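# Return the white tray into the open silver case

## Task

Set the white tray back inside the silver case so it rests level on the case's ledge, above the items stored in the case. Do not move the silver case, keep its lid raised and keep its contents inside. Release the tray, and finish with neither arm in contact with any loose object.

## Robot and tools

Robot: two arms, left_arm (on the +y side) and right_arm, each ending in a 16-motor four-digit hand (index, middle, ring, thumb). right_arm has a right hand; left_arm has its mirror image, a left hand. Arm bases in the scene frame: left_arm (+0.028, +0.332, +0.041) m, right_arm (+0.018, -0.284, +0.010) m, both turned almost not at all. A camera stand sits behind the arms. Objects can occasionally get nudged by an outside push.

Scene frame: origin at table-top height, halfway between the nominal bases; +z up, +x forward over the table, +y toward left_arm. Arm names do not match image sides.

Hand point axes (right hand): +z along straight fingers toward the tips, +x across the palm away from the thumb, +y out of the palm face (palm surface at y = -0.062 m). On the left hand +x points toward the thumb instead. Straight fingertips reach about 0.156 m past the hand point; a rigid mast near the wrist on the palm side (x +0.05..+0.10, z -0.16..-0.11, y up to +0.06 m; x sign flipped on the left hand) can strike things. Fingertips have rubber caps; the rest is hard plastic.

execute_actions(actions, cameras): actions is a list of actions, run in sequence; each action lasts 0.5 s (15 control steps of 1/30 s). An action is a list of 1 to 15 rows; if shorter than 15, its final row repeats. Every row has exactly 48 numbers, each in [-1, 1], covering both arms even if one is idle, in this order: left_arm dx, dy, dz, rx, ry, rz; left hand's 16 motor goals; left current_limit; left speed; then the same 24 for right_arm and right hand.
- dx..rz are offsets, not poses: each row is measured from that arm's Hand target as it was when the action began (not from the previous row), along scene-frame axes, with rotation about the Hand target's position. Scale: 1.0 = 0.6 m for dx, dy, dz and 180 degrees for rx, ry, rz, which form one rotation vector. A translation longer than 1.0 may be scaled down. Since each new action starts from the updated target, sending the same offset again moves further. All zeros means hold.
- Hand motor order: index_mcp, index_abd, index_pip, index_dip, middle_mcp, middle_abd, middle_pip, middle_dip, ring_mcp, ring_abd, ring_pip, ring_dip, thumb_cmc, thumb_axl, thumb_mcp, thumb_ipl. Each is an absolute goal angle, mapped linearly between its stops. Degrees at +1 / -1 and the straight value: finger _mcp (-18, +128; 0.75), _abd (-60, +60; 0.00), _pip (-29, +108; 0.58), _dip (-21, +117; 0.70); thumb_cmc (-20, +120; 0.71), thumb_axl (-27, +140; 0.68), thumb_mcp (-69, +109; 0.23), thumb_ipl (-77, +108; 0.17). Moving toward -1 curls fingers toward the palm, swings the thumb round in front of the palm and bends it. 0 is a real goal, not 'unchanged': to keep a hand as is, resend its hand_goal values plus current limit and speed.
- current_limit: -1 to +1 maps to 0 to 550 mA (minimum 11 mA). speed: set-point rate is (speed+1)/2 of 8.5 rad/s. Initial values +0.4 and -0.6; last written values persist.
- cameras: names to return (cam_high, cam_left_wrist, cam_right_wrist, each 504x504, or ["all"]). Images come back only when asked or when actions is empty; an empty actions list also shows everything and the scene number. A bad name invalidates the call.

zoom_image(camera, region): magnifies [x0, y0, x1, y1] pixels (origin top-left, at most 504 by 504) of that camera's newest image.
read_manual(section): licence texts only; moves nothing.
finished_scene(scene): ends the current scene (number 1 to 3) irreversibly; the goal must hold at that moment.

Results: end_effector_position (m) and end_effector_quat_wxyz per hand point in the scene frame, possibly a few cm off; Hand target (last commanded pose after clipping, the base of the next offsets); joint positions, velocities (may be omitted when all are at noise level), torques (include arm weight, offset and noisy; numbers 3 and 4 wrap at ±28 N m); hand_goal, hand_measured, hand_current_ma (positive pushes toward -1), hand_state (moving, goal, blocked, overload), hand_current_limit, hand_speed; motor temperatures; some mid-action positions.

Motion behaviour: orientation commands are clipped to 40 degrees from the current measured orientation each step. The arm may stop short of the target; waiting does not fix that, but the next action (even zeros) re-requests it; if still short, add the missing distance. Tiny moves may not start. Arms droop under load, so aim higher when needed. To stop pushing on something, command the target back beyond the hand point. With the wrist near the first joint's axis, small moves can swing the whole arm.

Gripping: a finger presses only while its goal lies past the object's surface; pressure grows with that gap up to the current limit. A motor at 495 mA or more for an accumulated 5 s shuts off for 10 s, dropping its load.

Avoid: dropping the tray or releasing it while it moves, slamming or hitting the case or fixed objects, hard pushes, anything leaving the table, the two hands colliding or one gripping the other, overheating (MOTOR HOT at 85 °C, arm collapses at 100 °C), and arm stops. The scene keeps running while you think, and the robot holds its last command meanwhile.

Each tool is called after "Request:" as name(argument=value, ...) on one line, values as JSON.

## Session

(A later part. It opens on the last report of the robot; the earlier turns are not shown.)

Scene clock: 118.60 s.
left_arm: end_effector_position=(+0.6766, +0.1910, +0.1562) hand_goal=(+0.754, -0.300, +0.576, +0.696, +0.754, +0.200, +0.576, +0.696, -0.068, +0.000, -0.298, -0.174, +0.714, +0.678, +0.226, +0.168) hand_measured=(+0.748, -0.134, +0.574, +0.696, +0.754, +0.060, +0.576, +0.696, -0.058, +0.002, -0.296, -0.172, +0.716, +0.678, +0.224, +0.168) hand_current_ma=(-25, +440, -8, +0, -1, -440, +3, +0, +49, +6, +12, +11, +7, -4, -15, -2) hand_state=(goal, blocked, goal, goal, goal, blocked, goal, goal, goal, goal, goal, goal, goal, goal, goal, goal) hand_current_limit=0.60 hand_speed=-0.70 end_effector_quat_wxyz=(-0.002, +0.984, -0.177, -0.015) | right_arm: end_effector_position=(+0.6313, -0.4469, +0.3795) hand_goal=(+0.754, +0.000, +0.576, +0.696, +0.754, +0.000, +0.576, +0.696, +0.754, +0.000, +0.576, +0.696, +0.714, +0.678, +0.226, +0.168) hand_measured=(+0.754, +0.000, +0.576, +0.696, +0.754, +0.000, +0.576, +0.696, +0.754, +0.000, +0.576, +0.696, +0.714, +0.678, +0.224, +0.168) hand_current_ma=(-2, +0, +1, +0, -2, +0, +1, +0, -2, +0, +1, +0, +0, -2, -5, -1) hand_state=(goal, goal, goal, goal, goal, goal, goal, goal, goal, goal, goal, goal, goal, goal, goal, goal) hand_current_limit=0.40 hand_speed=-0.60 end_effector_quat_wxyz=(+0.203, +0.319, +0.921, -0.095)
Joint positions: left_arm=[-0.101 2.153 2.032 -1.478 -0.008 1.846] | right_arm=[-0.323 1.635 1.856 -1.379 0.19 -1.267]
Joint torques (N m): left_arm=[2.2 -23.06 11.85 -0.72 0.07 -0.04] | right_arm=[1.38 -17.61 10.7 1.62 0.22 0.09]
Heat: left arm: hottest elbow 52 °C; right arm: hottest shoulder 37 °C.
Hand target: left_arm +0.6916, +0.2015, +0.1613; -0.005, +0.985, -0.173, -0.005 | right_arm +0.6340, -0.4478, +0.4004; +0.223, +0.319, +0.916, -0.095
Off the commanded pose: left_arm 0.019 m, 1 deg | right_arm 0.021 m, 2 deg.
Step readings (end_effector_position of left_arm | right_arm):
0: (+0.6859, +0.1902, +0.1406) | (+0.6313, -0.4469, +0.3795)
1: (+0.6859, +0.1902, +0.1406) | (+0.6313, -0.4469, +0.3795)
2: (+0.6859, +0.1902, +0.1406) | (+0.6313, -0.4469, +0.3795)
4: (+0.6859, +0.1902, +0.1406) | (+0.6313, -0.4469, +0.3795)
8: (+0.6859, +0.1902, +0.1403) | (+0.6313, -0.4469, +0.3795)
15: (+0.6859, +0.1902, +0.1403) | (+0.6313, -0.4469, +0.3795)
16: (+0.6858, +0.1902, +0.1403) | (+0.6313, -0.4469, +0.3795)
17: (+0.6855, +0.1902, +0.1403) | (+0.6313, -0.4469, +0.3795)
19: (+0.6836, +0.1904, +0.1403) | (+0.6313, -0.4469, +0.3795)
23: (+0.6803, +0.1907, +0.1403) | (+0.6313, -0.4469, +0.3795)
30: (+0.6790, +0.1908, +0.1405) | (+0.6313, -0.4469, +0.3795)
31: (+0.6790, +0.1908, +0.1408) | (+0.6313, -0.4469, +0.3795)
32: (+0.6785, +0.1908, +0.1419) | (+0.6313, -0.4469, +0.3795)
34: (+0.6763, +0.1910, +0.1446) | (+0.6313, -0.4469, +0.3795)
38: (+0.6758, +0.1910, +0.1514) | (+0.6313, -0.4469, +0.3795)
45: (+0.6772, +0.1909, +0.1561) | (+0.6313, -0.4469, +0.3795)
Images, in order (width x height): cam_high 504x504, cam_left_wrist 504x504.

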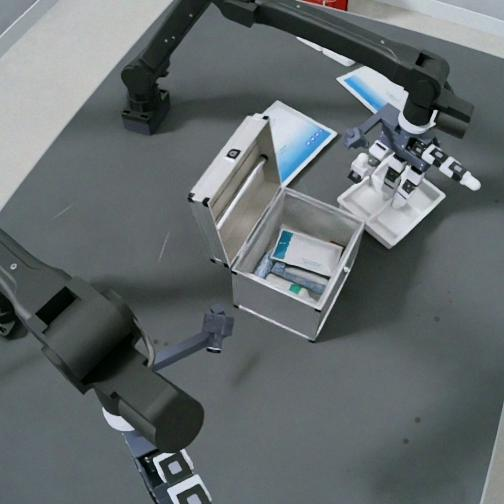

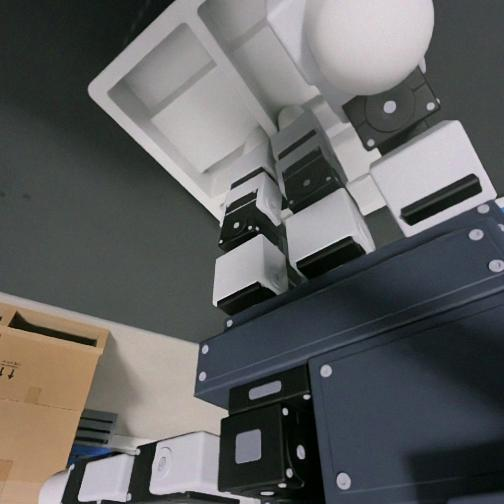

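Request:
execute_actions(actions=[[[0,0,0.08,0,0,0,0.754,-0.3,0.576,0.696,0.754,0.2,0.576,0.696,-0.068,0,-0.299,-0.174,0.714,0.678,0.226,0.168,0.6,-0.7,0,0,0,0,0,0,0.754,0,0.576,0.696,0.754,0,0.576,0.696,0.754,0,0.576,0.696,0.714,0.678,0.226,0.168,0.4,-0.6]],[[0,0,0.08,0,0,0,0.754,-0.3,0.576,0.696,0.754,0.2,0.576,0.696,-0.068,0,-0.299,-0.174,0.714,0.678,0.226,0.168,0.6,-0.7,0,0,0,0,0,0,0.754,0,0.576,0.696,0.754,0,0.576,0.696,0.754,0,0.576,0.696,0.714,0.678,0.226,0.168,0.4,-0.6]],[[-0.02,-0.04,0.08,0,0,0.015,0.754,-0.3,0.576,0.696,0.754,0.2,0.576,0.696,-0.068,0,-0.299,-0.174,0.714,0.678,0.226,0.168,0.6,-0.7,0,0,0,0,0,0,0.754,0,0.576,0.696,0.754,0,0.576,0.696,0.754,0,0.576,0.696,0.714,0.678,0.226,0.168,0.4,-0.6]],[[-0.05,-0.1,0.05,0,0,0.02,0.754,-0.3,0.576,0.696,0.754,0.2,0.576,0.696,-0.068,0,-0.299,-0.174,0.714,0.678,0.226,0.168,0.6,-0.7,0,0,0,0,0,0,0.754,0,0.576,0.696,0.754,0,0.576,0.696,0.754,0,0.576,0.696,0.714,0.678,0.226,0.168,0.4,-0.6]],[[-0.05,-0.11,0.016,0,0,0.02,0.754,-0.3,0.576,0.696,0.754,0.2,0.576,0.696,-0.068,0,-0.299,-0.174,0.714,0.678,0.226,0.168,0.6,-0.7,0,0,0,0,0,0,0.754,0,0.576,0.696,0.754,0,0.576,0.696,0.754,0,0.576,0.696,0.714,0.678,0.226,0.168,0.4,-0.6]],[[-0.05,-0.11,0,0,0,0.028,0.754,-0.3,0.576,0.696,0.754,0.2,0.576,0.696,-0.068,0,-0.299,-0.174,0.714,0.678,0.226,0.168,0.6,-0.7,0,0,0,0,0,0,0.754,0,0.576,0.696,0.754,0,0.576,0.696,0.754,0,0.576,0.696,0.714,0.678,0.226,0.168,0.4,-0.6]]], cameras=["cam_high","cam_left_wrist"])

Request:
zoom_image(camera="cam_high", region=[220, 140, 400, 320])

Request:
zoom_image(camera="cam_left_wrist", region=[90, 0, 390, 220])

Scene clock: 134.90 s.
left_arm: end_effector_position=(+0.5896, -0.0202, +0.3318) hand_goal=(+0.754, -0.300, +0.576, +0.696, +0.754, +0.200, +0.576, +0.696, -0.068, +0.000, -0.298, -0.174, +0.714, +0.678, +0.226, +0.168) hand_measured=(+0.750, -0.134, +0.574, +0.696, +0.756, +0.060, +0.576, +0.696, -0.058, +0.002, -0.296, -0.172, +0.714, +0.678, +0.224, +0.168) hand_current_ma=(-18, +440, -8, +0, +5, -440, +3, +0, +49, +6, +12, +11, +3, -4, -15, -2) hand_state=(goal, blocked, goal, goal, goal, blocked, goal, goal, goal, goal, goal, goal, goal, goal, goal, goal) hand_current_limit=0.60 hand_speed=-0.70 end_effector_quat_wxyz=(+0.018, +0.998, -0.049, +0.033) | right_arm: end_effector_position=(+0.6313, -0.4469, +0.3795) hand_goal=(+0.754, +0.000, +0.576, +0.696, +0.754, +0.000, +0.576, +0.696, +0.754, +0.000, +0.576, +0.696, +0.714, +0.678, +0.226, +0.168) hand_measured=(+0.754, +0.000, +0.576, +0.696, +0.754, +0.000, +0.576, +0.696, +0.754, +0.000, +0.576, +0.696, +0.714, +0.678, +0.224, +0.168) hand_current_ma=(-2, +0, +1, +0, -2, +0, +1, +0, -2, +0, +1, +0, +0, -2, -5, -1) hand_state=(goal, goal, goal, goal, goal, goal, goal, goal, goal, goal, goal, goal, goal, goal, goal, goal) hand_current_limit=0.40 hand_speed=-0.60 end_effector_quat_wxyz=(+0.203, +0.319, +0.921, -0.095)
Joint positions: left_arm=[-0.467 1.916 2.098 -1.678 0.008 1.22] | right_arm=[-0.323 1.635 1.856 -1.379 0.19 -1.267]
Joint torques (N m): left_arm=[1.38 -23.3 8.7 -0.24 0.18 -0.25] | right_arm=[1.61 -17.32 10.76 1.61 0.2 0.08]
Heat: left arm: hottest elbow 54 °C; right arm: hottest shoulder 37 °C.
Hand target: left_arm +0.5897, -0.0144, +0.3450; -0.004, +0.999, -0.044, -0.005 | right_arm +0.6340, -0.4478, +0.4004; +0.223, +0.319, +0.916, -0.095
Off the commanded pose: left_arm 0.014 m, 5 deg | right_arm 0.021 m, 2 deg.
joint sent to its limit (left arm) — joint 4 (wrist pitch), lower limit. The joint targets are off in orientation, not in position.
Step readings (end_effector_position of left_arm | right_arm):
0: (+0.6766, +0.1910, +0.1562) | (+0.6313, -0.4469, +0.3795)
1: (+0.6765, +0.1910, +0.1566) | (+0.6313, -0.4469, +0.3795)
2: (+0.6757, +0.1910, +0.1588) | (+0.6313, -0.4469, +0.3795)
4: (+0.6728, +0.1913, +0.1655) | (+0.6313, -0.4469, +0.3795)
8: (+0.6755, +0.1911, +0.1847) | (+0.6313, -0.4469, +0.3795)
15: (+0.6798, +0.1907, +0.2001) | (+0.6313, -0.4469, +0.3795)
16: (+0.6793, +0.1908, +0.2005) | (+0.6313, -0.4469, +0.3795)
17: (+0.6782, +0.1908, +0.2026) | (+0.6313, -0.4469, +0.3795)
19: (+0.6750, +0.1913, +0.2085) | (+0.6313, -0.4469, +0.3795)
23: (+0.6779, +0.1914, +0.2261) | (+0.6313, -0.4469, +0.3795)
30: (+0.6813, +0.1911, +0.2365) | (+0.6313, -0.4469, +0.3795)
31: (+0.6812, +0.1911, +0.2365) | (+0.6313, -0.4469, +0.3795)
32: (+0.6813, +0.1909, +0.2371) | (+0.6313, -0.4469, +0.3795)
34: (+0.6819, +0.1901, +0.2414) | (+0.6313, -0.4469, +0.3795)
38: (+0.6820, +0.1896, +0.2603) | (+0.6313, -0.4469, +0.3795)
45: (+0.6777, +0.1899, +0.2980) | (+0.6313, -0.4469, +0.3795)
46: (+0.6774, +0.1892, +0.3004) | (+0.6313, -0.4469, +0.3795)
47: (+0.6771, +0.1863, +0.3029) | (+0.6313, -0.4469, +0.3795)
49: (+0.6741, +0.1808, +0.3049) | (+0.6313, -0.4469, +0.3795)
53: (+0.6615, +0.1533, +0.3109) | (+0.6313, -0.4469, +0.3795)
60: (+0.6474, +0.1107, +0.3277) | (+0.6313, -0.4469, +0.3795)
61: (+0.6472, +0.1096, +0.3286) | (+0.6313, -0.4469, +0.3795)
62: (+0.6466, +0.1075, +0.3287) | (+0.6313, -0.4469, +0.3795)
64: (+0.6437, +0.1051, +0.3275) | (+0.6313, -0.4469, +0.3795)
68: (+0.6337, +0.0858, +0.3272) | (+0.6313, -0.4469, +0.3795)
75: (+0.6193, +0.0477, +0.3333) | (+0.6313, -0.4469, +0.3795)
76: (+0.6189, +0.0459, +0.3334) | (+0.6313, -0.4469, +0.3795)
77: (+0.6181, +0.0432, +0.3333) | (+0.6313, -0.4469, +0.3795)
79: (+0.6160, +0.0395, +0.3316) | (+0.6313, -0.4469, +0.3795)
83: (+0.6047, +0.0170, +0.3302) | (+0.6313, -0.4469, +0.3795)
90: (+0.5875, -0.0206, +0.3317) | (+0.6313, -0.4469, +0.3795)
Images, in order (width x height): cam_high 504x504, cam_left_wrist 504x504.

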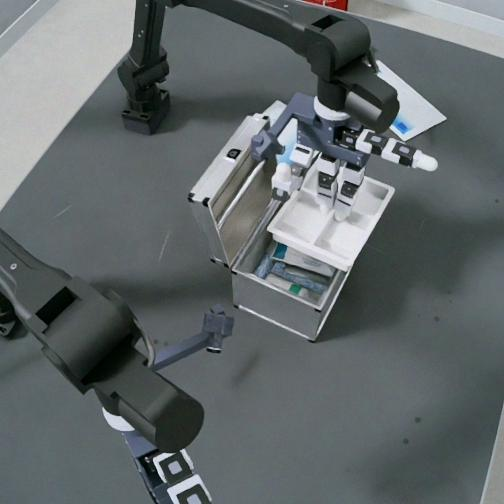

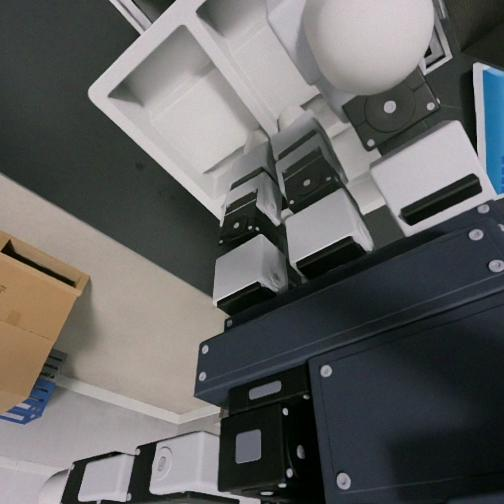

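Scaled by 2.800 from the camera's 504x504 image, which has a finer 720x720 frame.

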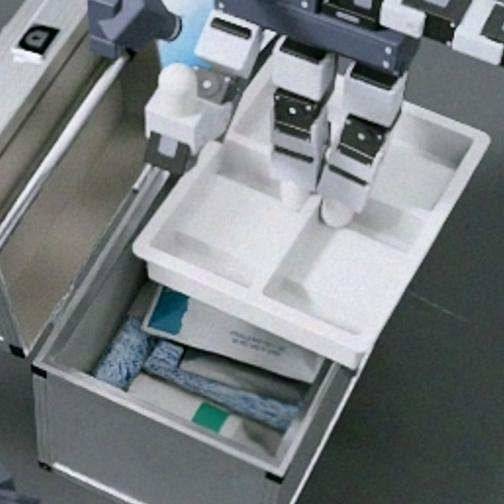

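Scaled by 1.680 from the camera's 504x504 image, which has a finer 720x720 frame.

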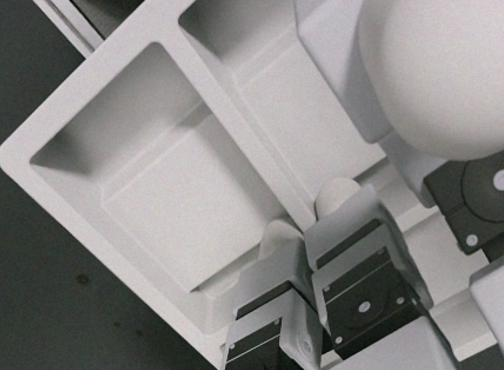

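Request:
execute_actions(actions=[[[-0.021,-0.059,-0.008,0,0,0.004,0.754,-0.3,0.576,0.696,0.754,0.2,0.576,0.696,-0.068,0,-0.299,-0.174,0.714,0.678,0.226,0.168,0.6,-0.7,0,0,0,0,0,0,0.754,0,0.576,0.696,0.754,0,0.576,0.696,0.754,0,0.576,0.696,0.714,0.678,0.226,0.168,0.4,-0.6]],[[-0.021,-0.059,-0.008,0,0,0.004,0.754,-0.3,0.576,0.696,0.754,0.2,0.576,0.696,-0.068,0,-0.299,-0.174,0.714,0.678,0.226,0.168,0.6,-0.7,0,0,0,0,0,0,0.754,0,0.576,0.696,0.754,0,0.576,0.696,0.754,0,0.576,0.696,0.714,0.678,0.226,0.168,0.4,-0.6]]], cameras=["cam_high","cam_left_wrist"])

Request:
zoom_image(camera="cam_high", region=[220, 160, 390, 330])

Scene clock: 151.03 s.
left_arm: end_effector_position=(+0.5593, -0.0796, +0.3324) hand_goal=(+0.754, -0.300, +0.576, +0.696, +0.754, +0.200, +0.576, +0.696, -0.068, +0.000, -0.298, -0.174, +0.714, +0.678, +0.226, +0.168) hand_measured=(+0.750, -0.134, +0.574, +0.696, +0.756, +0.060, +0.576, +0.696, -0.058, +0.002, -0.296, -0.172, +0.714, +0.678, +0.224, +0.168) hand_current_ma=(-17, +440, -8, +0, +6, -440, +3, +0, +49, +6, +12, +11, +3, -4, -15, -2) hand_state=(goal, blocked, goal, goal, goal, blocked, goal, goal, goal, goal, goal, goal, goal, goal, goal, goal) hand_current_limit=0.60 hand_speed=-0.70 end_effector_quat_wxyz=(+0.022, +0.999, -0.031, +0.030) | right_arm: end_effector_position=(+0.6313, -0.4469, +0.3795) hand_goal=(+0.754, +0.000, +0.576, +0.696, +0.754, +0.000, +0.576, +0.696, +0.754, +0.000, +0.576, +0.696, +0.714, +0.678, +0.226, +0.168) hand_measured=(+0.754, +0.000, +0.576, +0.696, +0.754, +0.000, +0.576, +0.696, +0.754, +0.000, +0.576, +0.696, +0.714, +0.678, +0.224, +0.168) hand_current_ma=(-2, +0, +1, +0, -2, +0, +1, +0, -2, +0, +1, +0, +0, -2, -5, -1) hand_state=(goal, goal, goal, goal, goal, goal, goal, goal, goal, goal, goal, goal, goal, goal, goal, goal) hand_current_limit=0.40 hand_speed=-0.60 end_effector_quat_wxyz=(+0.203, +0.319, +0.921, -0.095)
Joint positions: left_arm=[-0.58 1.916 2.098 -1.678 0.007 1.071] | right_arm=[-0.323 1.635 1.856 -1.379 0.19 -1.267]
Joint torques (N m): left_arm=[0.5 -20.25 10.63 -0.21 0.19 -0.25] | right_arm=[1.61 -17.55 10.74 1.58 0.21 0.09]
Heat: left arm: hottest elbow 52 °C; right arm: hottest shoulder 37 °C.
Hand target: left_arm +0.5644, -0.0853, +0.3354; -0.004, +0.999, -0.031, -0.005 | right_arm +0.6340, -0.4478, +0.4004; +0.223, +0.319, +0.916, -0.095
Off the commanded pose: left_arm 0.008 m, 5 deg | right_arm 0.021 m, 2 deg.
joint sent to its limit (left arm) — joint 4 (wrist pitch), lower limit. The joint targets are off in orientation, not in position.
Step readings (end_effector_position of left_arm | right_arm):
0: (+0.5896, -0.0202, +0.3318) | (+0.6313, -0.4469, +0.3795)
1: (+0.5897, -0.0202, +0.3318) | (+0.6313, -0.4469, +0.3795)
2: (+0.5902, -0.0201, +0.3318) | (+0.6313, -0.4469, +0.3795)
4: (+0.5903, -0.0218, +0.3319) | (+0.6313, -0.4469, +0.3795)
8: (+0.5873, -0.0297, +0.3320) | (+0.6313, -0.4469, +0.3795)
15: (+0.5784, -0.0452, +0.3321) | (+0.6313, -0.4469, +0.3795)
16: (+0.5779, -0.0462, +0.3321) | (+0.6313, -0.4469, +0.3795)
17: (+0.5771, -0.0480, +0.3321) | (+0.6313, -0.4469, +0.3795)
19: (+0.5763, -0.0509, +0.3322) | (+0.6313, -0.4469, +0.3795)
23: (+0.5698, -0.0629, +0.3323) | (+0.6313, -0.4469, +0.3795)
30: (+0.5588, -0.0796, +0.3324) | (+0.6313, -0.4469, +0.3795)
Images, in order (width x height): cam_high 504x504, cam_left_wrist 504x504.

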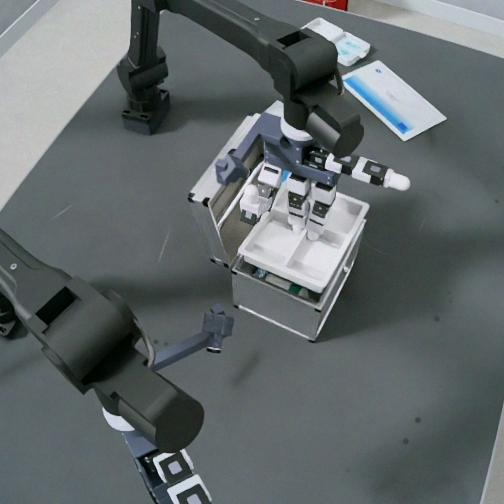

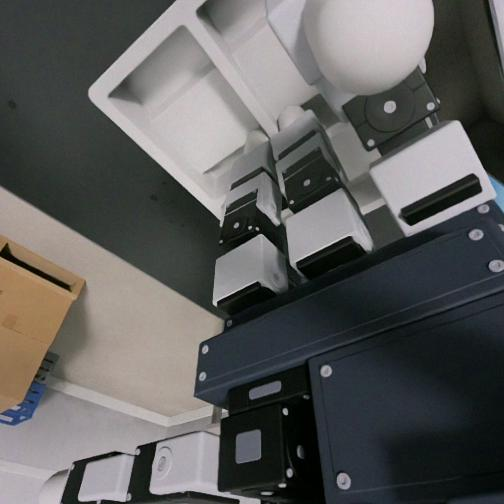

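Scaled by 2.965 from the camera's 504x504 image, which has a finer 720x720 frame.

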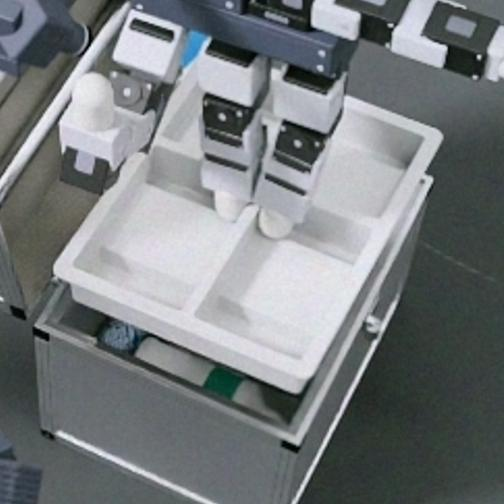

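Request:
execute_actions(actions=[[[0.005,-0.003,-0.02,0,0,0,0.754,-0.3,0.576,0.696,0.754,0.2,0.576,0.696,-0.068,0,-0.299,-0.174,0.714,0.678,0.226,0.168,0.6,-0.7,0,0,0,0,0,0,0.754,0,0.576,0.696,0.754,0,0.576,0.696,0.754,0,0.576,0.696,0.714,0.678,0.226,0.168,0.4,-0.6],[0.01,-0.007,-0.045,0,0,0,0.754,-0.3,0.576,0.696,0.754,0.2,0.576,0.696,-0.068,0,-0.299,-0.174,0.714,0.678,0.226,0.168,0.6,-0.7,0,0,0,0,0,0,0.754,0,0.576,0.696,0.754,0,0.576,0.696,0.754,0,0.576,0.696,0.714,0.678,0.226,0.168,0.4,-0.6]]], cameras=["cam_high"])

Request:
zoom_image(camera="cam_high", region=[220, 160, 390, 330])

Scene clock: 172.50 s.
left_arm: end_effector_position=(+0.5640, -0.0826, +0.3081) hand_goal=(+0.754, -0.300, +0.576, +0.696, +0.754, +0.200, +0.576, +0.696, -0.068, +0.000, -0.298, -0.174, +0.714, +0.678, +0.226, +0.168) hand_measured=(+0.750, -0.134, +0.574, +0.696, +0.756, +0.060, +0.576, +0.696, -0.058, +0.002, -0.296, -0.172, +0.714, +0.678, +0.224, +0.168) hand_current_ma=(-17, +440, -8, +0, +6, -440, +3, +0, +49, +6, +12, +11, +3, -4, -15, -2) hand_state=(goal, blocked, goal, goal, goal, blocked, goal, goal, goal, goal, goal, goal, goal, goal, goal, goal) hand_current_limit=0.60 hand_speed=-0.70 end_effector_quat_wxyz=(+0.012, +0.999, -0.030, +0.014) | right_arm: end_effector_position=(+0.6313, -0.4469, +0.3795) hand_goal=(+0.754, +0.000, +0.576, +0.696, +0.754, +0.000, +0.576, +0.696, +0.754, +0.000, +0.576, +0.696, +0.714, +0.678, +0.226, +0.168) hand_measured=(+0.754, +0.000, +0.576, +0.696, +0.754, +0.000, +0.576, +0.696, +0.754, +0.000, +0.576, +0.696, +0.714, +0.678, +0.224, +0.168) hand_current_ma=(-2, +0, +1, +0, -2, +0, +1, +0, -2, +0, +1, +0, +0, -2, -5, -1) hand_state=(goal, goal, goal, goal, goal, goal, goal, goal, goal, goal, goal, goal, goal, goal, goal, goal) hand_current_limit=0.40 hand_speed=-0.60 end_effector_quat_wxyz=(+0.203, +0.319, +0.921, -0.095)
Joint positions: left_arm=[-0.58 1.953 2.098 -1.678 0.007 1.07] | right_arm=[-0.323 1.635 1.856 -1.379 0.19 -1.267]
Joint torques (N m): left_arm=[0.26 -20.13 10.93 -0.32 0.01 -0.22] | right_arm=[1.38 -17.38 10.77 1.63 0.2 0.08]
Heat: left arm: hottest elbow 51 °C; right arm: hottest shoulder 38 °C.
Hand target: left_arm +0.5704, -0.0895, +0.3086; -0.004, +0.999, -0.031, -0.005 | right_arm +0.6340, -0.4478, +0.4004; +0.223, +0.319, +0.916, -0.095
Off the commanded pose: left_arm 0.009 m, 3 deg | right_arm 0.021 m, 2 deg.
joint sent to its limit (left arm) — joint 4 (wrist pitch), lower limit. The joint targets are off in orientation, not in position.
Step readings (end_effector_position of left_arm | right_arm):
0: (+0.5593, -0.0796, +0.3324) | (+0.6313, -0.4469, +0.3795)
1: (+0.5593, -0.0796, +0.3324) | (+0.6313, -0.4469, +0.3795)
2: (+0.5593, -0.0796, +0.3324) | (+0.6313, -0.4469, +0.3795)
4: (+0.5595, -0.0797, +0.3314) | (+0.6313, -0.4469, +0.3795)
8: (+0.5608, -0.0806, +0.3250) | (+0.6313, -0.4469, +0.3795)
15: (+0.5638, -0.0824, +0.3096) | (+0.6313, -0.4469, +0.3795)
Images, in order (width x height): cam_high 504x504.

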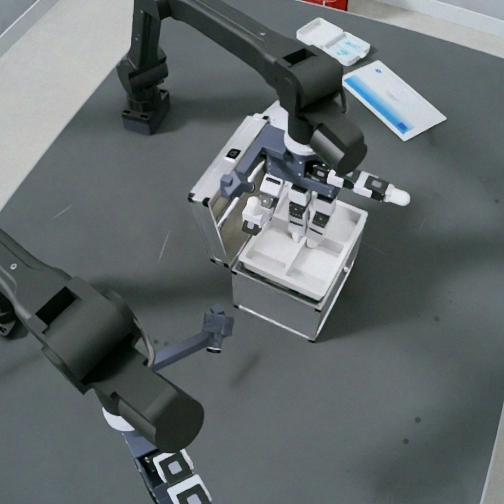

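Scaled by 2.965 from the camera's 504x504 image, which has a finer 720x720 frame.

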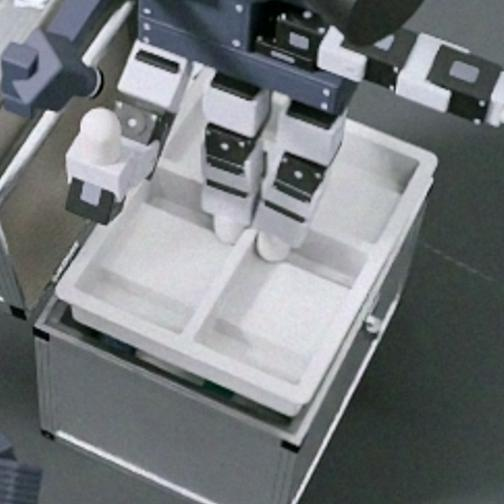

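Request:
execute_actions(actions=[[[-0.002,0,-0.012,0,0,0,0.754,-0.3,0.576,0.696,0.754,0.2,0.576,0.696,-0.068,0,-0.299,-0.174,0.714,0.678,0.226,0.168,0.6,-0.7,0,0,0,0,0,0,0.754,0,0.576,0.696,0.754,0,0.576,0.696,0.754,0,0.576,0.696,0.714,0.678,0.226,0.168,0.4,-0.6],[-0.005,0,-0.025,0,0,0,0.754,-0.3,0.576,0.696,0.754,0.2,0.576,0.696,-0.068,0,-0.299,-0.174,0.714,0.678,0.226,0.168,0.6,-0.7,0,0,0,0,0,0,0.754,0,0.576,0.696,0.754,0,0.576,0.696,0.754,0,0.576,0.696,0.714,0.678,0.226,0.168,0.4,-0.6]]], cameras=["cam_high"])

Request:
zoom_image(camera="cam_high", region=[220, 160, 390, 330])

Request:
zoom_image(camera="cam_high", region=[285, 265, 345, 325])

Request:
zoom_image(camera="cam_high", region=[222, 235, 282, 295])

Scene clock: 183.57 s.
left_arm: end_effector_position=(+0.5643, -0.0823, +0.3077) hand_goal=(+0.754, -0.300, +0.576, +0.696, +0.754, +0.200, +0.576, +0.696, -0.068, +0.000, -0.298, -0.174, +0.714, +0.678, +0.226, +0.168) hand_measured=(+0.750, -0.134, +0.574, +0.696, +0.756, +0.060, +0.576, +0.696, -0.058, +0.002, -0.296, -0.172, +0.714, +0.678, +0.224, +0.168) hand_current_ma=(-17, +440, -8, +0, +6, -440, +3, +0, +49, +6, +12, +11, +3, -4, -15, -2) hand_state=(goal, blocked, goal, goal, goal, blocked, goal, goal, goal, goal, goal, goal, goal, goal, goal, goal) hand_current_limit=0.60 hand_speed=-0.70 end_effector_quat_wxyz=(+0.011, +0.999, -0.030, +0.015) | right_arm: end_effector_position=(+0.6313, -0.4469, +0.3795) hand_goal=(+0.754, +0.000, +0.576, +0.696, +0.754, +0.000, +0.576, +0.696, +0.754, +0.000, +0.576, +0.696, +0.714, +0.678, +0.226, +0.168) hand_measured=(+0.754, +0.000, +0.576, +0.696, +0.754, +0.000, +0.576, +0.696, +0.754, +0.000, +0.576, +0.696, +0.714, +0.678, +0.224, +0.168) hand_current_ma=(-2, +0, +1, +0, -2, +0, +1, +0, -2, +0, +1, +0, +0, -2, -5, -1) hand_state=(goal, goal, goal, goal, goal, goal, goal, goal, goal, goal, goal, goal, goal, goal, goal, goal) hand_current_limit=0.40 hand_speed=-0.60 end_effector_quat_wxyz=(+0.203, +0.319, +0.921, -0.095)
Joint positions: left_arm=[-0.58 1.953 2.098 -1.678 0.005 1.07] | right_arm=[-0.323 1.635 1.856 -1.379 0.19 -1.267]
Joint torques (N m): left_arm=[-0.03 -19.49 9.61 -0.34 -0.03 -0.24] | right_arm=[1.32 -17.2 10.8 1.59 0.21 0.1]
Heat: left arm: hottest elbow 52 °C; right arm: hottest shoulder 38 °C.
Hand target: left_arm +0.5674, -0.0895, +0.2934; -0.004, +0.999, -0.031, -0.005 | right_arm +0.6340, -0.4478, +0.4004; +0.223, +0.319, +0.916, -0.095
Off the commanded pose: left_arm 0.016 m, 3 deg | right_arm 0.021 m, 2 deg.
joint sent to its limit (left arm) — joint 4 (wrist pitch), lower limit. The joint targets still meet the commanded pose.
Step readings (end_effector_position of left_arm | right_arm):
0: (+0.5640, -0.0826, +0.3081) | (+0.6313, -0.4469, +0.3795)
1: (+0.5640, -0.0826, +0.3081) | (+0.6313, -0.4469, +0.3795)
2: (+0.5640, -0.0826, +0.3081) | (+0.6313, -0.4469, +0.3795)
4: (+0.5641, -0.0824, +0.3081) | (+0.6313, -0.4469, +0.3795)
8: (+0.5642, -0.0823, +0.3080) | (+0.6313, -0.4469, +0.3795)
15: (+0.5643, -0.0823, +0.3077) | (+0.6313, -0.4469, +0.3795)
Images, in order (width x height): cam_high 504x504.

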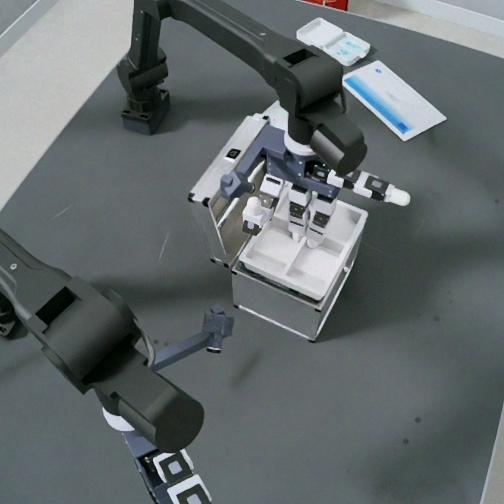

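Scaled by 2.965 from the camera's 504x504 image, which has a finer 720x720 frame.

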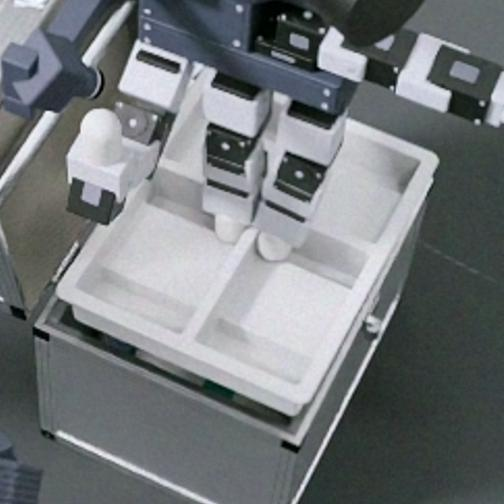

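Scaled by 8.400 from the camera's 504x504 image, which has a finer 720x720 frame.

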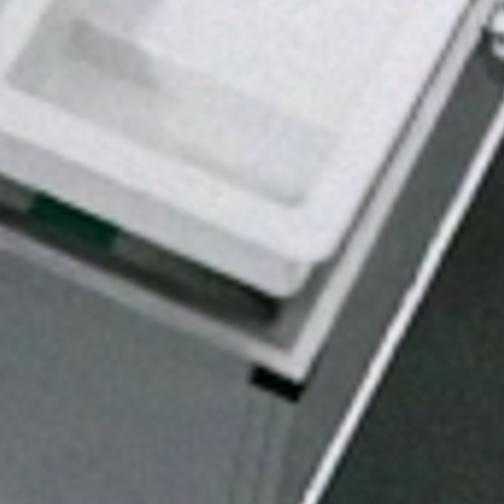

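Scaled by 8.400 from the camera's 504x504 image, which has a finer 720x720 frame.

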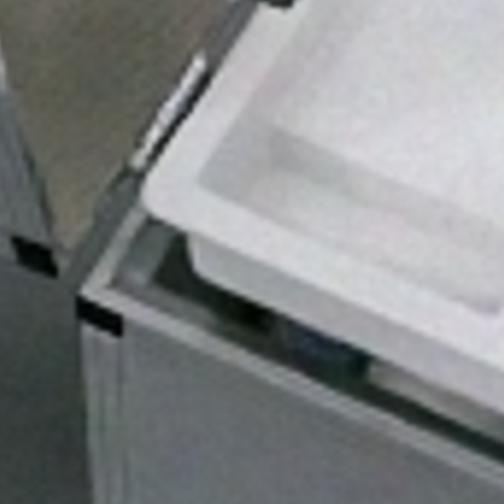

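Request:
execute_actions(actions=[[[0,0,-0.012,0,0,0,0.754,-0.3,0.576,0.696,0.754,0.2,0.576,0.696,-0.068,0,-0.299,-0.174,0.714,0.678,0.226,0.168,0.6,-0.7,0,0,0,0,0,0,0.754,0,0.576,0.696,0.754,0,0.576,0.696,0.754,0,0.576,0.696,0.714,0.678,0.226,0.168,0.4,-0.6],[-0.002,0.002,-0.025,0,0,0,0.754,-0.3,0.576,0.696,0.754,0.2,0.576,0.696,-0.068,0,-0.299,-0.174,0.714,0.678,0.226,0.168,0.6,-0.7,0,0,0,0,0,0,0.754,0,0.576,0.696,0.754,0,0.576,0.696,0.754,0,0.576,0.696,0.714,0.678,0.226,0.168,0.4,-0.6]]], cameras=["cam_high"])

Request:
zoom_image(camera="cam_high", region=[220, 160, 390, 330])

Request:
zoom_image(camera="cam_high", region=[285, 265, 345, 325])

Request:
zoom_image(camera="cam_high", region=[222, 235, 282, 295])

Scene clock: 189.33 s.
left_arm: end_effector_position=(+0.5663, -0.0829, +0.2973) hand_goal=(+0.754, -0.300, +0.576, +0.696, +0.754, +0.200, +0.576, +0.696, -0.068, +0.000, -0.298, -0.174, +0.714, +0.678, +0.226, +0.168) hand_measured=(+0.750, -0.134, +0.574, +0.696, +0.756, +0.060, +0.576, +0.696, -0.058, +0.002, -0.296, -0.172, +0.714, +0.678, +0.224, +0.168) hand_current_ma=(-17, +440, -8, +0, +6, -440, +3, +0, +49, +6, +12, +11, +3, -4, -15, -2) hand_state=(goal, blocked, goal, goal, goal, blocked, goal, goal, goal, goal, goal, goal, goal, goal, goal, goal) hand_current_limit=0.60 hand_speed=-0.70 end_effector_quat_wxyz=(+0.006, +0.999, -0.030, +0.009) | right_arm: end_effector_position=(+0.6313, -0.4469, +0.3795) hand_goal=(+0.754, +0.000, +0.576, +0.696, +0.754, +0.000, +0.576, +0.696, +0.754, +0.000, +0.576, +0.696, +0.714, +0.678, +0.226, +0.168) hand_measured=(+0.754, +0.000, +0.576, +0.696, +0.754, +0.000, +0.576, +0.696, +0.754, +0.000, +0.576, +0.696, +0.714, +0.678, +0.224, +0.168) hand_current_ma=(-2, +0, +1, +0, -2, +0, +1, +0, -2, +0, +1, +0, +0, -2, -5, -1) hand_state=(goal, goal, goal, goal, goal, goal, goal, goal, goal, goal, goal, goal, goal, goal, goal, goal) hand_current_limit=0.40 hand_speed=-0.60 end_effector_quat_wxyz=(+0.203, +0.319, +0.921, -0.095)
Joint positions: left_arm=[-0.58 1.969 2.098 -1.678 0.002 1.07] | right_arm=[-0.323 1.635 1.856 -1.379 0.19 -1.267]
Joint torques (N m): left_arm=[0.03 -19.96 8.64 -0.36 -0.03 -0.21] | right_arm=[1.55 -17.32 10.76 1.62 0.22 0.09]
Heat: left arm: hottest elbow 51 °C; right arm: hottest shoulder 38 °C.
Hand target: left_arm +0.5662, -0.0883, +0.2785; -0.004, +0.999, -0.031, -0.005 | right_arm +0.6340, -0.4478, +0.4004; +0.223, +0.319, +0.916, -0.095
Off the commanded pose: left_arm 0.020 m, 2 deg | right_arm 0.021 m, 2 deg.
joint sent to its limit (left arm) — joint 4 (wrist pitch), lower limit. The joint targets still meet the commanded pose.
Step readings (end_effector_position of left_arm | right_arm):
0: (+0.5643, -0.0823, +0.3077) | (+0.6313, -0.4469, +0.3795)
1: (+0.5643, -0.0823, +0.3077) | (+0.6313, -0.4469, +0.3795)
2: (+0.5643, -0.0822, +0.3077) | (+0.6313, -0.4469, +0.3795)
4: (+0.5646, -0.0821, +0.3066) | (+0.6313, -0.4469, +0.3795)
8: (+0.5653, -0.0823, +0.3033) | (+0.6313, -0.4469, +0.3795)
15: (+0.5663, -0.0829, +0.2976) | (+0.6313, -0.4469, +0.3795)
Images, in order (width x height): cam_high 504x504.

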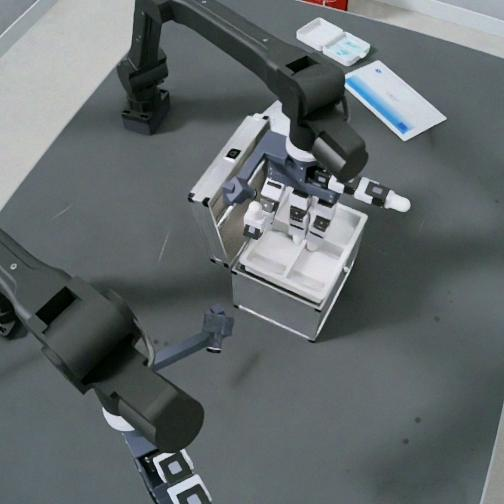

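Scaled by 2.965 from the camera's 504x504 image, which has a finer 720x720 frame.

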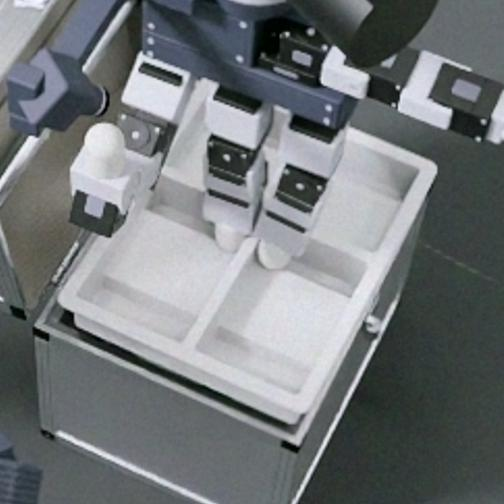

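Scaled by 8.400 from the camera's 504x504 image, which has a finer 720x720 frame.

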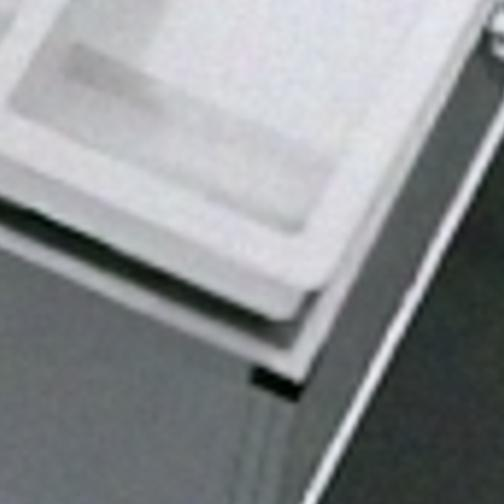

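Scaled by 8.400 from the camera's 504x504 image, which has a finer 720x720 frame.

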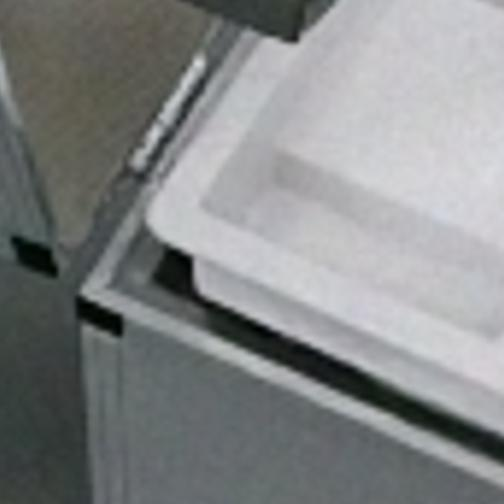

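Request:
execute_actions(actions=[[[-0.009,0,-0.004,0,0,0,0.754,-0.3,0.576,0.696,0.754,0.2,0.576,0.696,-0.068,0,-0.299,-0.174,0.714,0.678,0.226,0.168,0.6,-0.7,0,0,0,0,0,0,0.754,0,0.576,0.696,0.754,0,0.576,0.696,0.754,0,0.576,0.696,0.714,0.678,0.226,0.168,0.4,-0.6],[-0.018,0.0,-0.008,0,0,0,0.754,-0.3,0.576,0.696,0.754,0.2,0.576,0.696,-0.068,0,-0.299,-0.174,0.714,0.678,0.226,0.168,0.6,-0.7,0,0,0,0,0,0,0.754,0,0.576,0.696,0.754,0,0.576,0.696,0.754,0,0.576,0.696,0.714,0.678,0.226,0.168,0.4,-0.6]]], cameras=["cam_high"])

Request:
zoom_image(camera="cam_high", region=[285, 265, 345, 325])

Request:
zoom_image(camera="cam_high", region=[222, 235, 282, 295])

Scene clock: 207.13 s.
left_arm: end_effector_position=(+0.5598, -0.0777, +0.2731) hand_goal=(+0.754, -0.300, +0.576, +0.696, +0.754, +0.200, +0.576, +0.696, -0.068, +0.000, -0.298, -0.174, +0.714, +0.678, +0.226, +0.168) hand_measured=(+0.752, -0.134, +0.574, +0.696, +0.754, +0.060, +0.578, +0.696, -0.058, +0.002, -0.296, -0.172, +0.714, +0.678, +0.224, +0.168) hand_current_ma=(-12, +440, -5, +0, +1, -440, +6, +3, +50, +6, +12, +11, +3, -4, -17, -2) hand_state=(goal, blocked, goal, goal, goal, blocked, goal, goal, goal, goal, goal, goal, goal, goal, goal, goal) hand_current_limit=0.60 hand_speed=-0.70 end_effector_quat_wxyz=(-0.007, +1.000, -0.027, -0.009) | right_arm: end_effector_position=(+0.6313, -0.4469, +0.3795) hand_goal=(+0.754, +0.000, +0.576, +0.696, +0.754, +0.000, +0.576, +0.696, +0.754, +0.000, +0.576, +0.696, +0.714, +0.678, +0.226, +0.168) hand_measured=(+0.754, +0.000, +0.576, +0.696, +0.754, +0.000, +0.576, +0.696, +0.754, +0.000, +0.576, +0.696, +0.714, +0.678, +0.224, +0.168) hand_current_ma=(-2, +0, +1, +0, -2, +0, +1, +0, -2, +0, +1, +0, +0, -2, -5, -1) hand_state=(goal, goal, goal, goal, goal, goal, goal, goal, goal, goal, goal, goal, goal, goal, goal, goal) hand_current_limit=0.40 hand_speed=-0.60 end_effector_quat_wxyz=(+0.203, +0.319, +0.921, -0.095)
Joint positions: left_arm=[-0.58 1.969 2.041 -1.666 -0.002 1.063] | right_arm=[-0.323 1.635 1.856 -1.379 0.19 -1.267]
Joint torques (N m): left_arm=[-0.79 -22.42 8.54 0.25 0.16 -0.23] | right_arm=[1.32 -17.2 10.76 1.58 0.2 0.09]
Heat: left arm: hottest elbow 51 °C; right arm: hottest shoulder 38 °C.
Hand target: left_arm +0.5555, -0.0882, +0.2735; -0.004, +0.999, -0.031, -0.005 | right_arm +0.6340, -0.4478, +0.4004; +0.223, +0.319, +0.916, -0.095
Off the commanded pose: left_arm 0.011 m, 1 deg | right_arm 0.021 m, 2 deg.
Step readings (end_effector_position of left_arm | right_arm):
0: (+0.5663, -0.0829, +0.2973) | (+0.6313, -0.4469, +0.3795)
1: (+0.5663, -0.0829, +0.2973) | (+0.6313, -0.4469, +0.3795)
2: (+0.5660, -0.0827, +0.2965) | (+0.6313, -0.4469, +0.3795)
4: (+0.5646, -0.0817, +0.2921) | (+0.6313, -0.4469, +0.3795)
8: (+0.5620, -0.0791, +0.2814) | (+0.6313, -0.4469, +0.3795)
15: (+0.5594, -0.0775, +0.2732) | (+0.6313, -0.4469, +0.3795)
Images, in order (width x height): cam_high 504x504.

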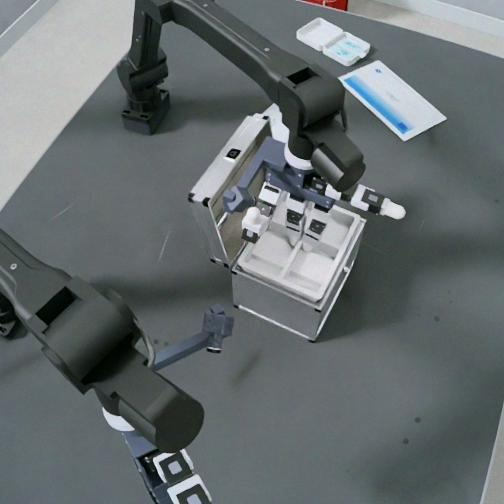

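Scaled by 8.400 from the camera's 504x504 image, which has a finer 720x720 frame.

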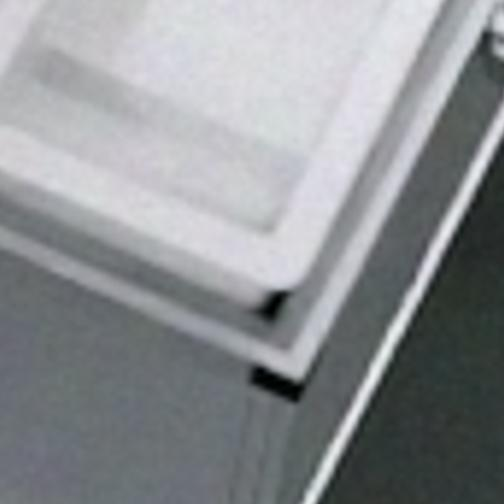

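Scaled by 8.400 from the camera's 504x504 image, which has a finer 720x720 frame.

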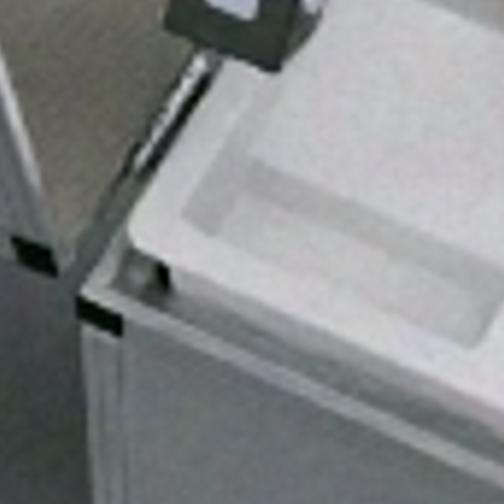

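Request:
execute_actions(actions=[[[0.002,0,-0.008,0,0,0,0.754,-0.3,0.576,0.696,0.754,0.2,0.576,0.696,-0.068,0,-0.299,-0.174,0.714,0.678,0.226,0.168,0.6,-0.7,0,0,0,0,0,0,0.754,0,0.576,0.696,0.754,0,0.576,0.696,0.754,0,0.576,0.696,0.714,0.678,0.226,0.168,0.4,-0.6],[0.004,0.0,-0.018,0,0,0,0.754,-0.3,0.576,0.696,0.754,0.2,0.576,0.696,-0.068,0,-0.299,-0.174,0.714,0.678,0.226,0.168,0.6,-0.7,0,0,0,0,0,0,0.754,0,0.576,0.696,0.754,0,0.576,0.696,0.754,0,0.576,0.696,0.714,0.678,0.226,0.168,0.4,-0.6]]], cameras=["cam_high"])

Request:
zoom_image(camera="cam_high", region=[285, 265, 345, 325])

Request:
zoom_image(camera="cam_high", region=[222, 235, 282, 295])

Request:
zoom_image(camera="cam_high", region=[330, 190, 390, 250])

Scene clock: 217.33 s.
left_arm: end_effector_position=(+0.5614, -0.0787, +0.2659) hand_goal=(+0.754, -0.300, +0.576, +0.696, +0.754, +0.200, +0.576, +0.696, -0.068, +0.000, -0.298, -0.174, +0.714, +0.678, +0.226, +0.168) hand_measured=(+0.752, -0.134, +0.574, +0.696, +0.754, +0.060, +0.578, +0.696, -0.058, +0.002, -0.296, -0.172, +0.714, +0.678, +0.224, +0.168) hand_current_ma=(-12, +440, -5, +0, +2, -440, +6, +3, +50, +6, +12, +11, +3, -4, -17, -2) hand_state=(goal, blocked, goal, goal, goal, blocked, goal, goal, goal, goal, goal, goal, goal, goal, goal, goal) hand_current_limit=0.60 hand_speed=-0.70 end_effector_quat_wxyz=(-0.005, +1.000, -0.027, -0.007) | right_arm: end_effector_position=(+0.6313, -0.4469, +0.3795) hand_goal=(+0.754, +0.000, +0.576, +0.696, +0.754, +0.000, +0.576, +0.696, +0.754, +0.000, +0.576, +0.696, +0.714, +0.678, +0.226, +0.168) hand_measured=(+0.754, +0.000, +0.576, +0.696, +0.754, +0.000, +0.576, +0.696, +0.754, +0.000, +0.576, +0.696, +0.714, +0.678, +0.224, +0.168) hand_current_ma=(-2, +0, +1, +0, -2, +0, +1, +0, -2, +0, +1, +0, +0, -2, -5, -1) hand_state=(goal, goal, goal, goal, goal, goal, goal, goal, goal, goal, goal, goal, goal, goal, goal, goal) hand_current_limit=0.40 hand_speed=-0.60 end_effector_quat_wxyz=(+0.203, +0.319, +0.921, -0.095)
Joint positions: left_arm=[-0.58 1.969 2.022 -1.64 -0.002 1.062] | right_arm=[-0.323 1.635 1.856 -1.379 0.19 -1.267]
Joint torques (N m): left_arm=[-0.62 -22.01 8.36 0.25 0.16 -0.21] | right_arm=[1.61 -17.32 10.77 1.65 0.2 0.08]
Heat: left arm: hottest elbow 51 °C; right arm: hottest shoulder 38 °C.
Hand target: left_arm +0.5579, -0.0882, +0.2628; -0.004, +0.999, -0.031, -0.005 | right_arm +0.6340, -0.4478, +0.4004; +0.223, +0.319, +0.916, -0.095
Off the commanded pose: left_arm 0.011 m, 1 deg | right_arm 0.021 m, 2 deg.
Step readings (end_effector_position of left_arm | right_arm):
0: (+0.5598, -0.0777, +0.2731) | (+0.6313, -0.4469, +0.3795)
1: (+0.5598, -0.0777, +0.2731) | (+0.6313, -0.4469, +0.3795)
2: (+0.5601, -0.0779, +0.2732) | (+0.6313, -0.4469, +0.3795)
4: (+0.5609, -0.0784, +0.2719) | (+0.6313, -0.4469, +0.3795)
8: (+0.5615, -0.0788, +0.2678) | (+0.6313, -0.4469, +0.3795)
15: (+0.5613, -0.0787, +0.2658) | (+0.6313, -0.4469, +0.3795)
Images, in order (width x height): cam_high 504x504.

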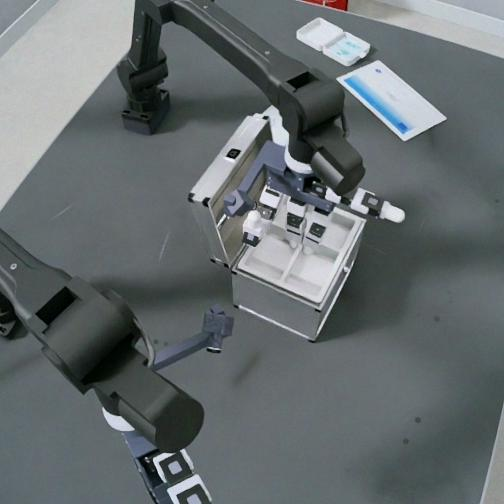

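Scaled by 8.400 from the camera's 504x504 image, which has a finer 720x720 frame.

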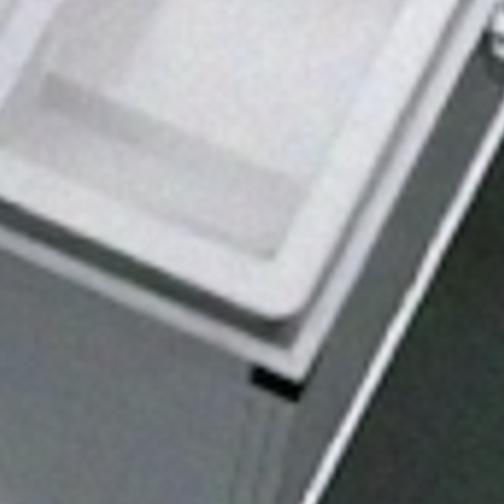

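Scaled by 8.400 from the camera's 504x504 image, which has a finer 720x720 frame.

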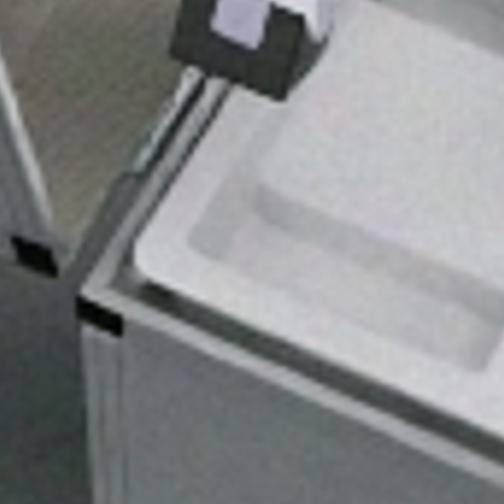

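Scaled by 8.400 from the camera's 504x504 image, which has a finer 720x720 frame.

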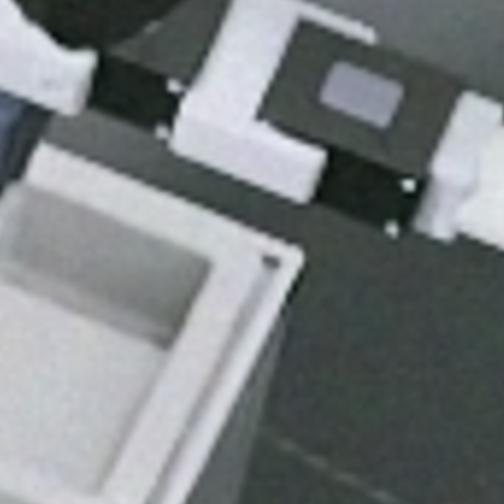

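Request:
execute_actions(actions=[[[0,0,-0.002,0,0,-0.005,0.754,-0.3,0.576,0.696,0.754,0.2,0.576,0.696,-0.068,0,-0.299,-0.174,0.714,0.678,0.226,0.168,0.6,-0.7,0,0,0,0,0,0,0.754,0,0.576,0.696,0.754,0,0.576,0.696,0.754,0,0.576,0.696,0.714,0.678,0.226,0.168,0.4,-0.6],[0,0.003,-0.004,0,0,-0.01,0.754,-0.3,0.576,0.696,0.754,0.2,0.576,0.696,-0.068,0,-0.299,-0.174,0.714,0.678,0.226,0.168,0.6,-0.7,0,0,0,0,0,0,0.754,0,0.576,0.696,0.754,0,0.576,0.696,0.754,0,0.576,0.696,0.714,0.678,0.226,0.168,0.4,-0.6]]], cameras=["cam_high"])

Request:
zoom_image(camera="cam_high", region=[285, 265, 345, 325])

Request:
zoom_image(camera="cam_high", region=[222, 235, 282, 295])

Request:
zoom_image(camera="cam_high", region=[220, 160, 390, 330])

Scene clock: 226.97 s.
left_arm: end_effector_position=(+0.5605, -0.0797, +0.2661) hand_goal=(+0.754, -0.300, +0.576, +0.696, +0.754, +0.200, +0.576, +0.696, -0.068, +0.000, -0.298, -0.174, +0.714, +0.678, +0.226, +0.168) hand_measured=(+0.752, -0.134, +0.574, +0.696, +0.754, +0.060, +0.578, +0.696, -0.058, +0.002, -0.296, -0.172, +0.714, +0.678, +0.224, +0.168) hand_current_ma=(-12, +440, -5, +0, +2, -440, +6, +3, +50, +6, +12, +11, +3, -4, -17, -2) hand_state=(goal, blocked, goal, goal, goal, blocked, goal, goal, goal, goal, goal, goal, goal, goal, goal, goal) hand_current_limit=0.60 hand_speed=-0.70 end_effector_quat_wxyz=(-0.004, +0.999, -0.037, -0.005) | right_arm: end_effector_position=(+0.6313, -0.4469, +0.3795) hand_goal=(+0.754, +0.000, +0.576, +0.696, +0.754, +0.000, +0.576, +0.696, +0.754, +0.000, +0.576, +0.696, +0.714, +0.678, +0.226, +0.168) hand_measured=(+0.754, +0.000, +0.576, +0.696, +0.754, +0.000, +0.576, +0.696, +0.754, +0.000, +0.576, +0.696, +0.714, +0.678, +0.224, +0.168) hand_current_ma=(-2, +0, +1, +0, -2, +0, +1, +0, -2, +0, +1, +0, +0, -2, -5, -1) hand_state=(goal, goal, goal, goal, goal, goal, goal, goal, goal, goal, goal, goal, goal, goal, goal, goal) hand_current_limit=0.40 hand_speed=-0.60 end_effector_quat_wxyz=(+0.203, +0.319, +0.921, -0.095)
Joint positions: left_arm=[-0.58 1.969 2.022 -1.636 -0.002 1.084] | right_arm=[-0.323 1.635 1.856 -1.379 0.19 -1.267]
Joint torques (N m): left_arm=[-0.15 -21.83 8.28 0.25 0.14 -0.03] | right_arm=[1.44 -17.44 10.74 1.55 0.2 0.1]
Heat: left arm: hottest elbow 52 °C; right arm: hottest shoulder 38 °C.
Hand target: left_arm +0.5579, -0.0864, +0.2604; -0.004, +0.999, -0.047, -0.005 | right_arm +0.6340, -0.4478, +0.4004; +0.223, +0.319, +0.916, -0.095
Off the commanded pose: left_arm 0.009 m, 1 deg | right_arm 0.021 m, 2 deg.
Step readings (end_effector_position of left_arm | right_arm):
0: (+0.5614, -0.0787, +0.2659) | (+0.6313, -0.4469, +0.3795)
1: (+0.5614, -0.0787, +0.2659) | (+0.6313, -0.4469, +0.3795)
2: (+0.5614, -0.0787, +0.2659) | (+0.6313, -0.4469, +0.3795)
4: (+0.5614, -0.0789, +0.2659) | (+0.6313, -0.4469, +0.3795)
8: (+0.5613, -0.0794, +0.2661) | (+0.6313, -0.4469, +0.3795)
15: (+0.5607, -0.0797, +0.2661) | (+0.6313, -0.4469, +0.3795)
Images, in order (width x height): cam_high 504x504.

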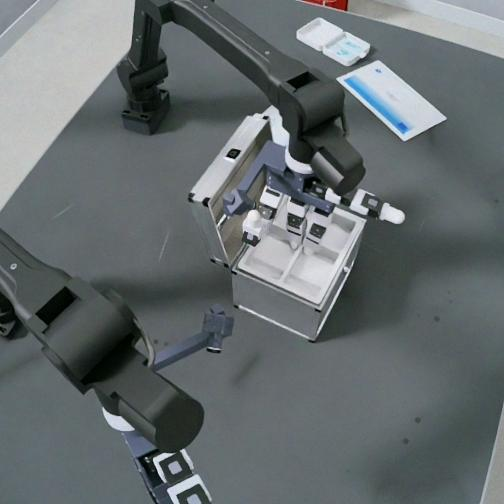

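Scaled by 8.400 from the camera's 504x504 image, which has a finer 720x720 frame.

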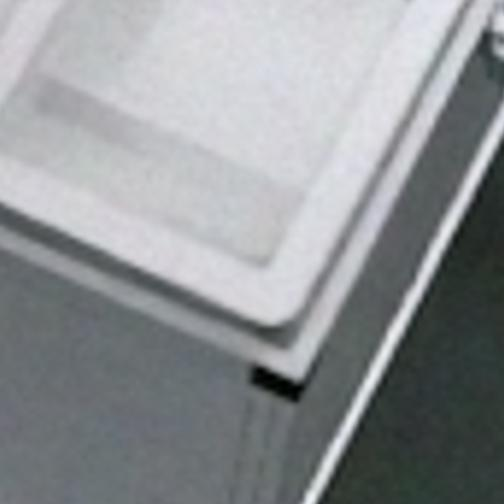

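Scaled by 8.400 from the camera's 504x504 image, which has a finer 720x720 frame.

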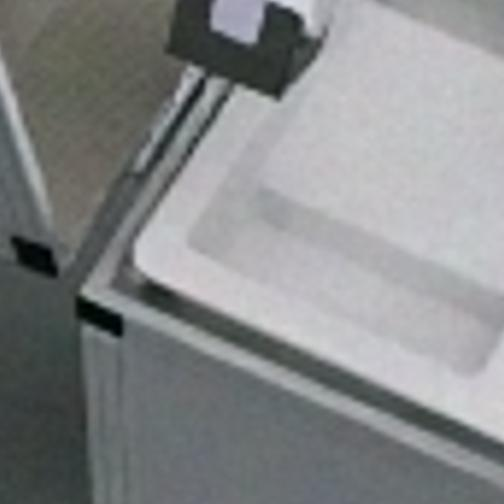

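Scaled by 2.965 from the camera's 504x504 image, which has a finer 720x720 frame.

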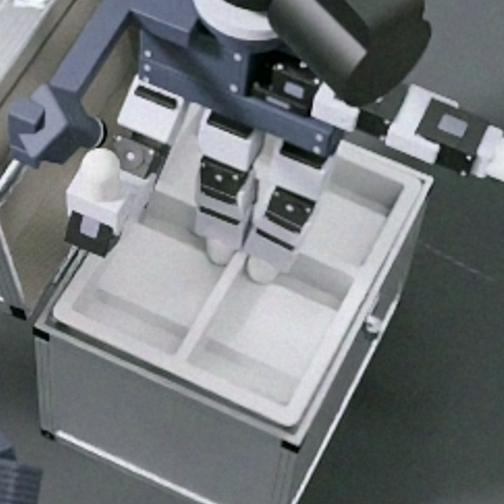

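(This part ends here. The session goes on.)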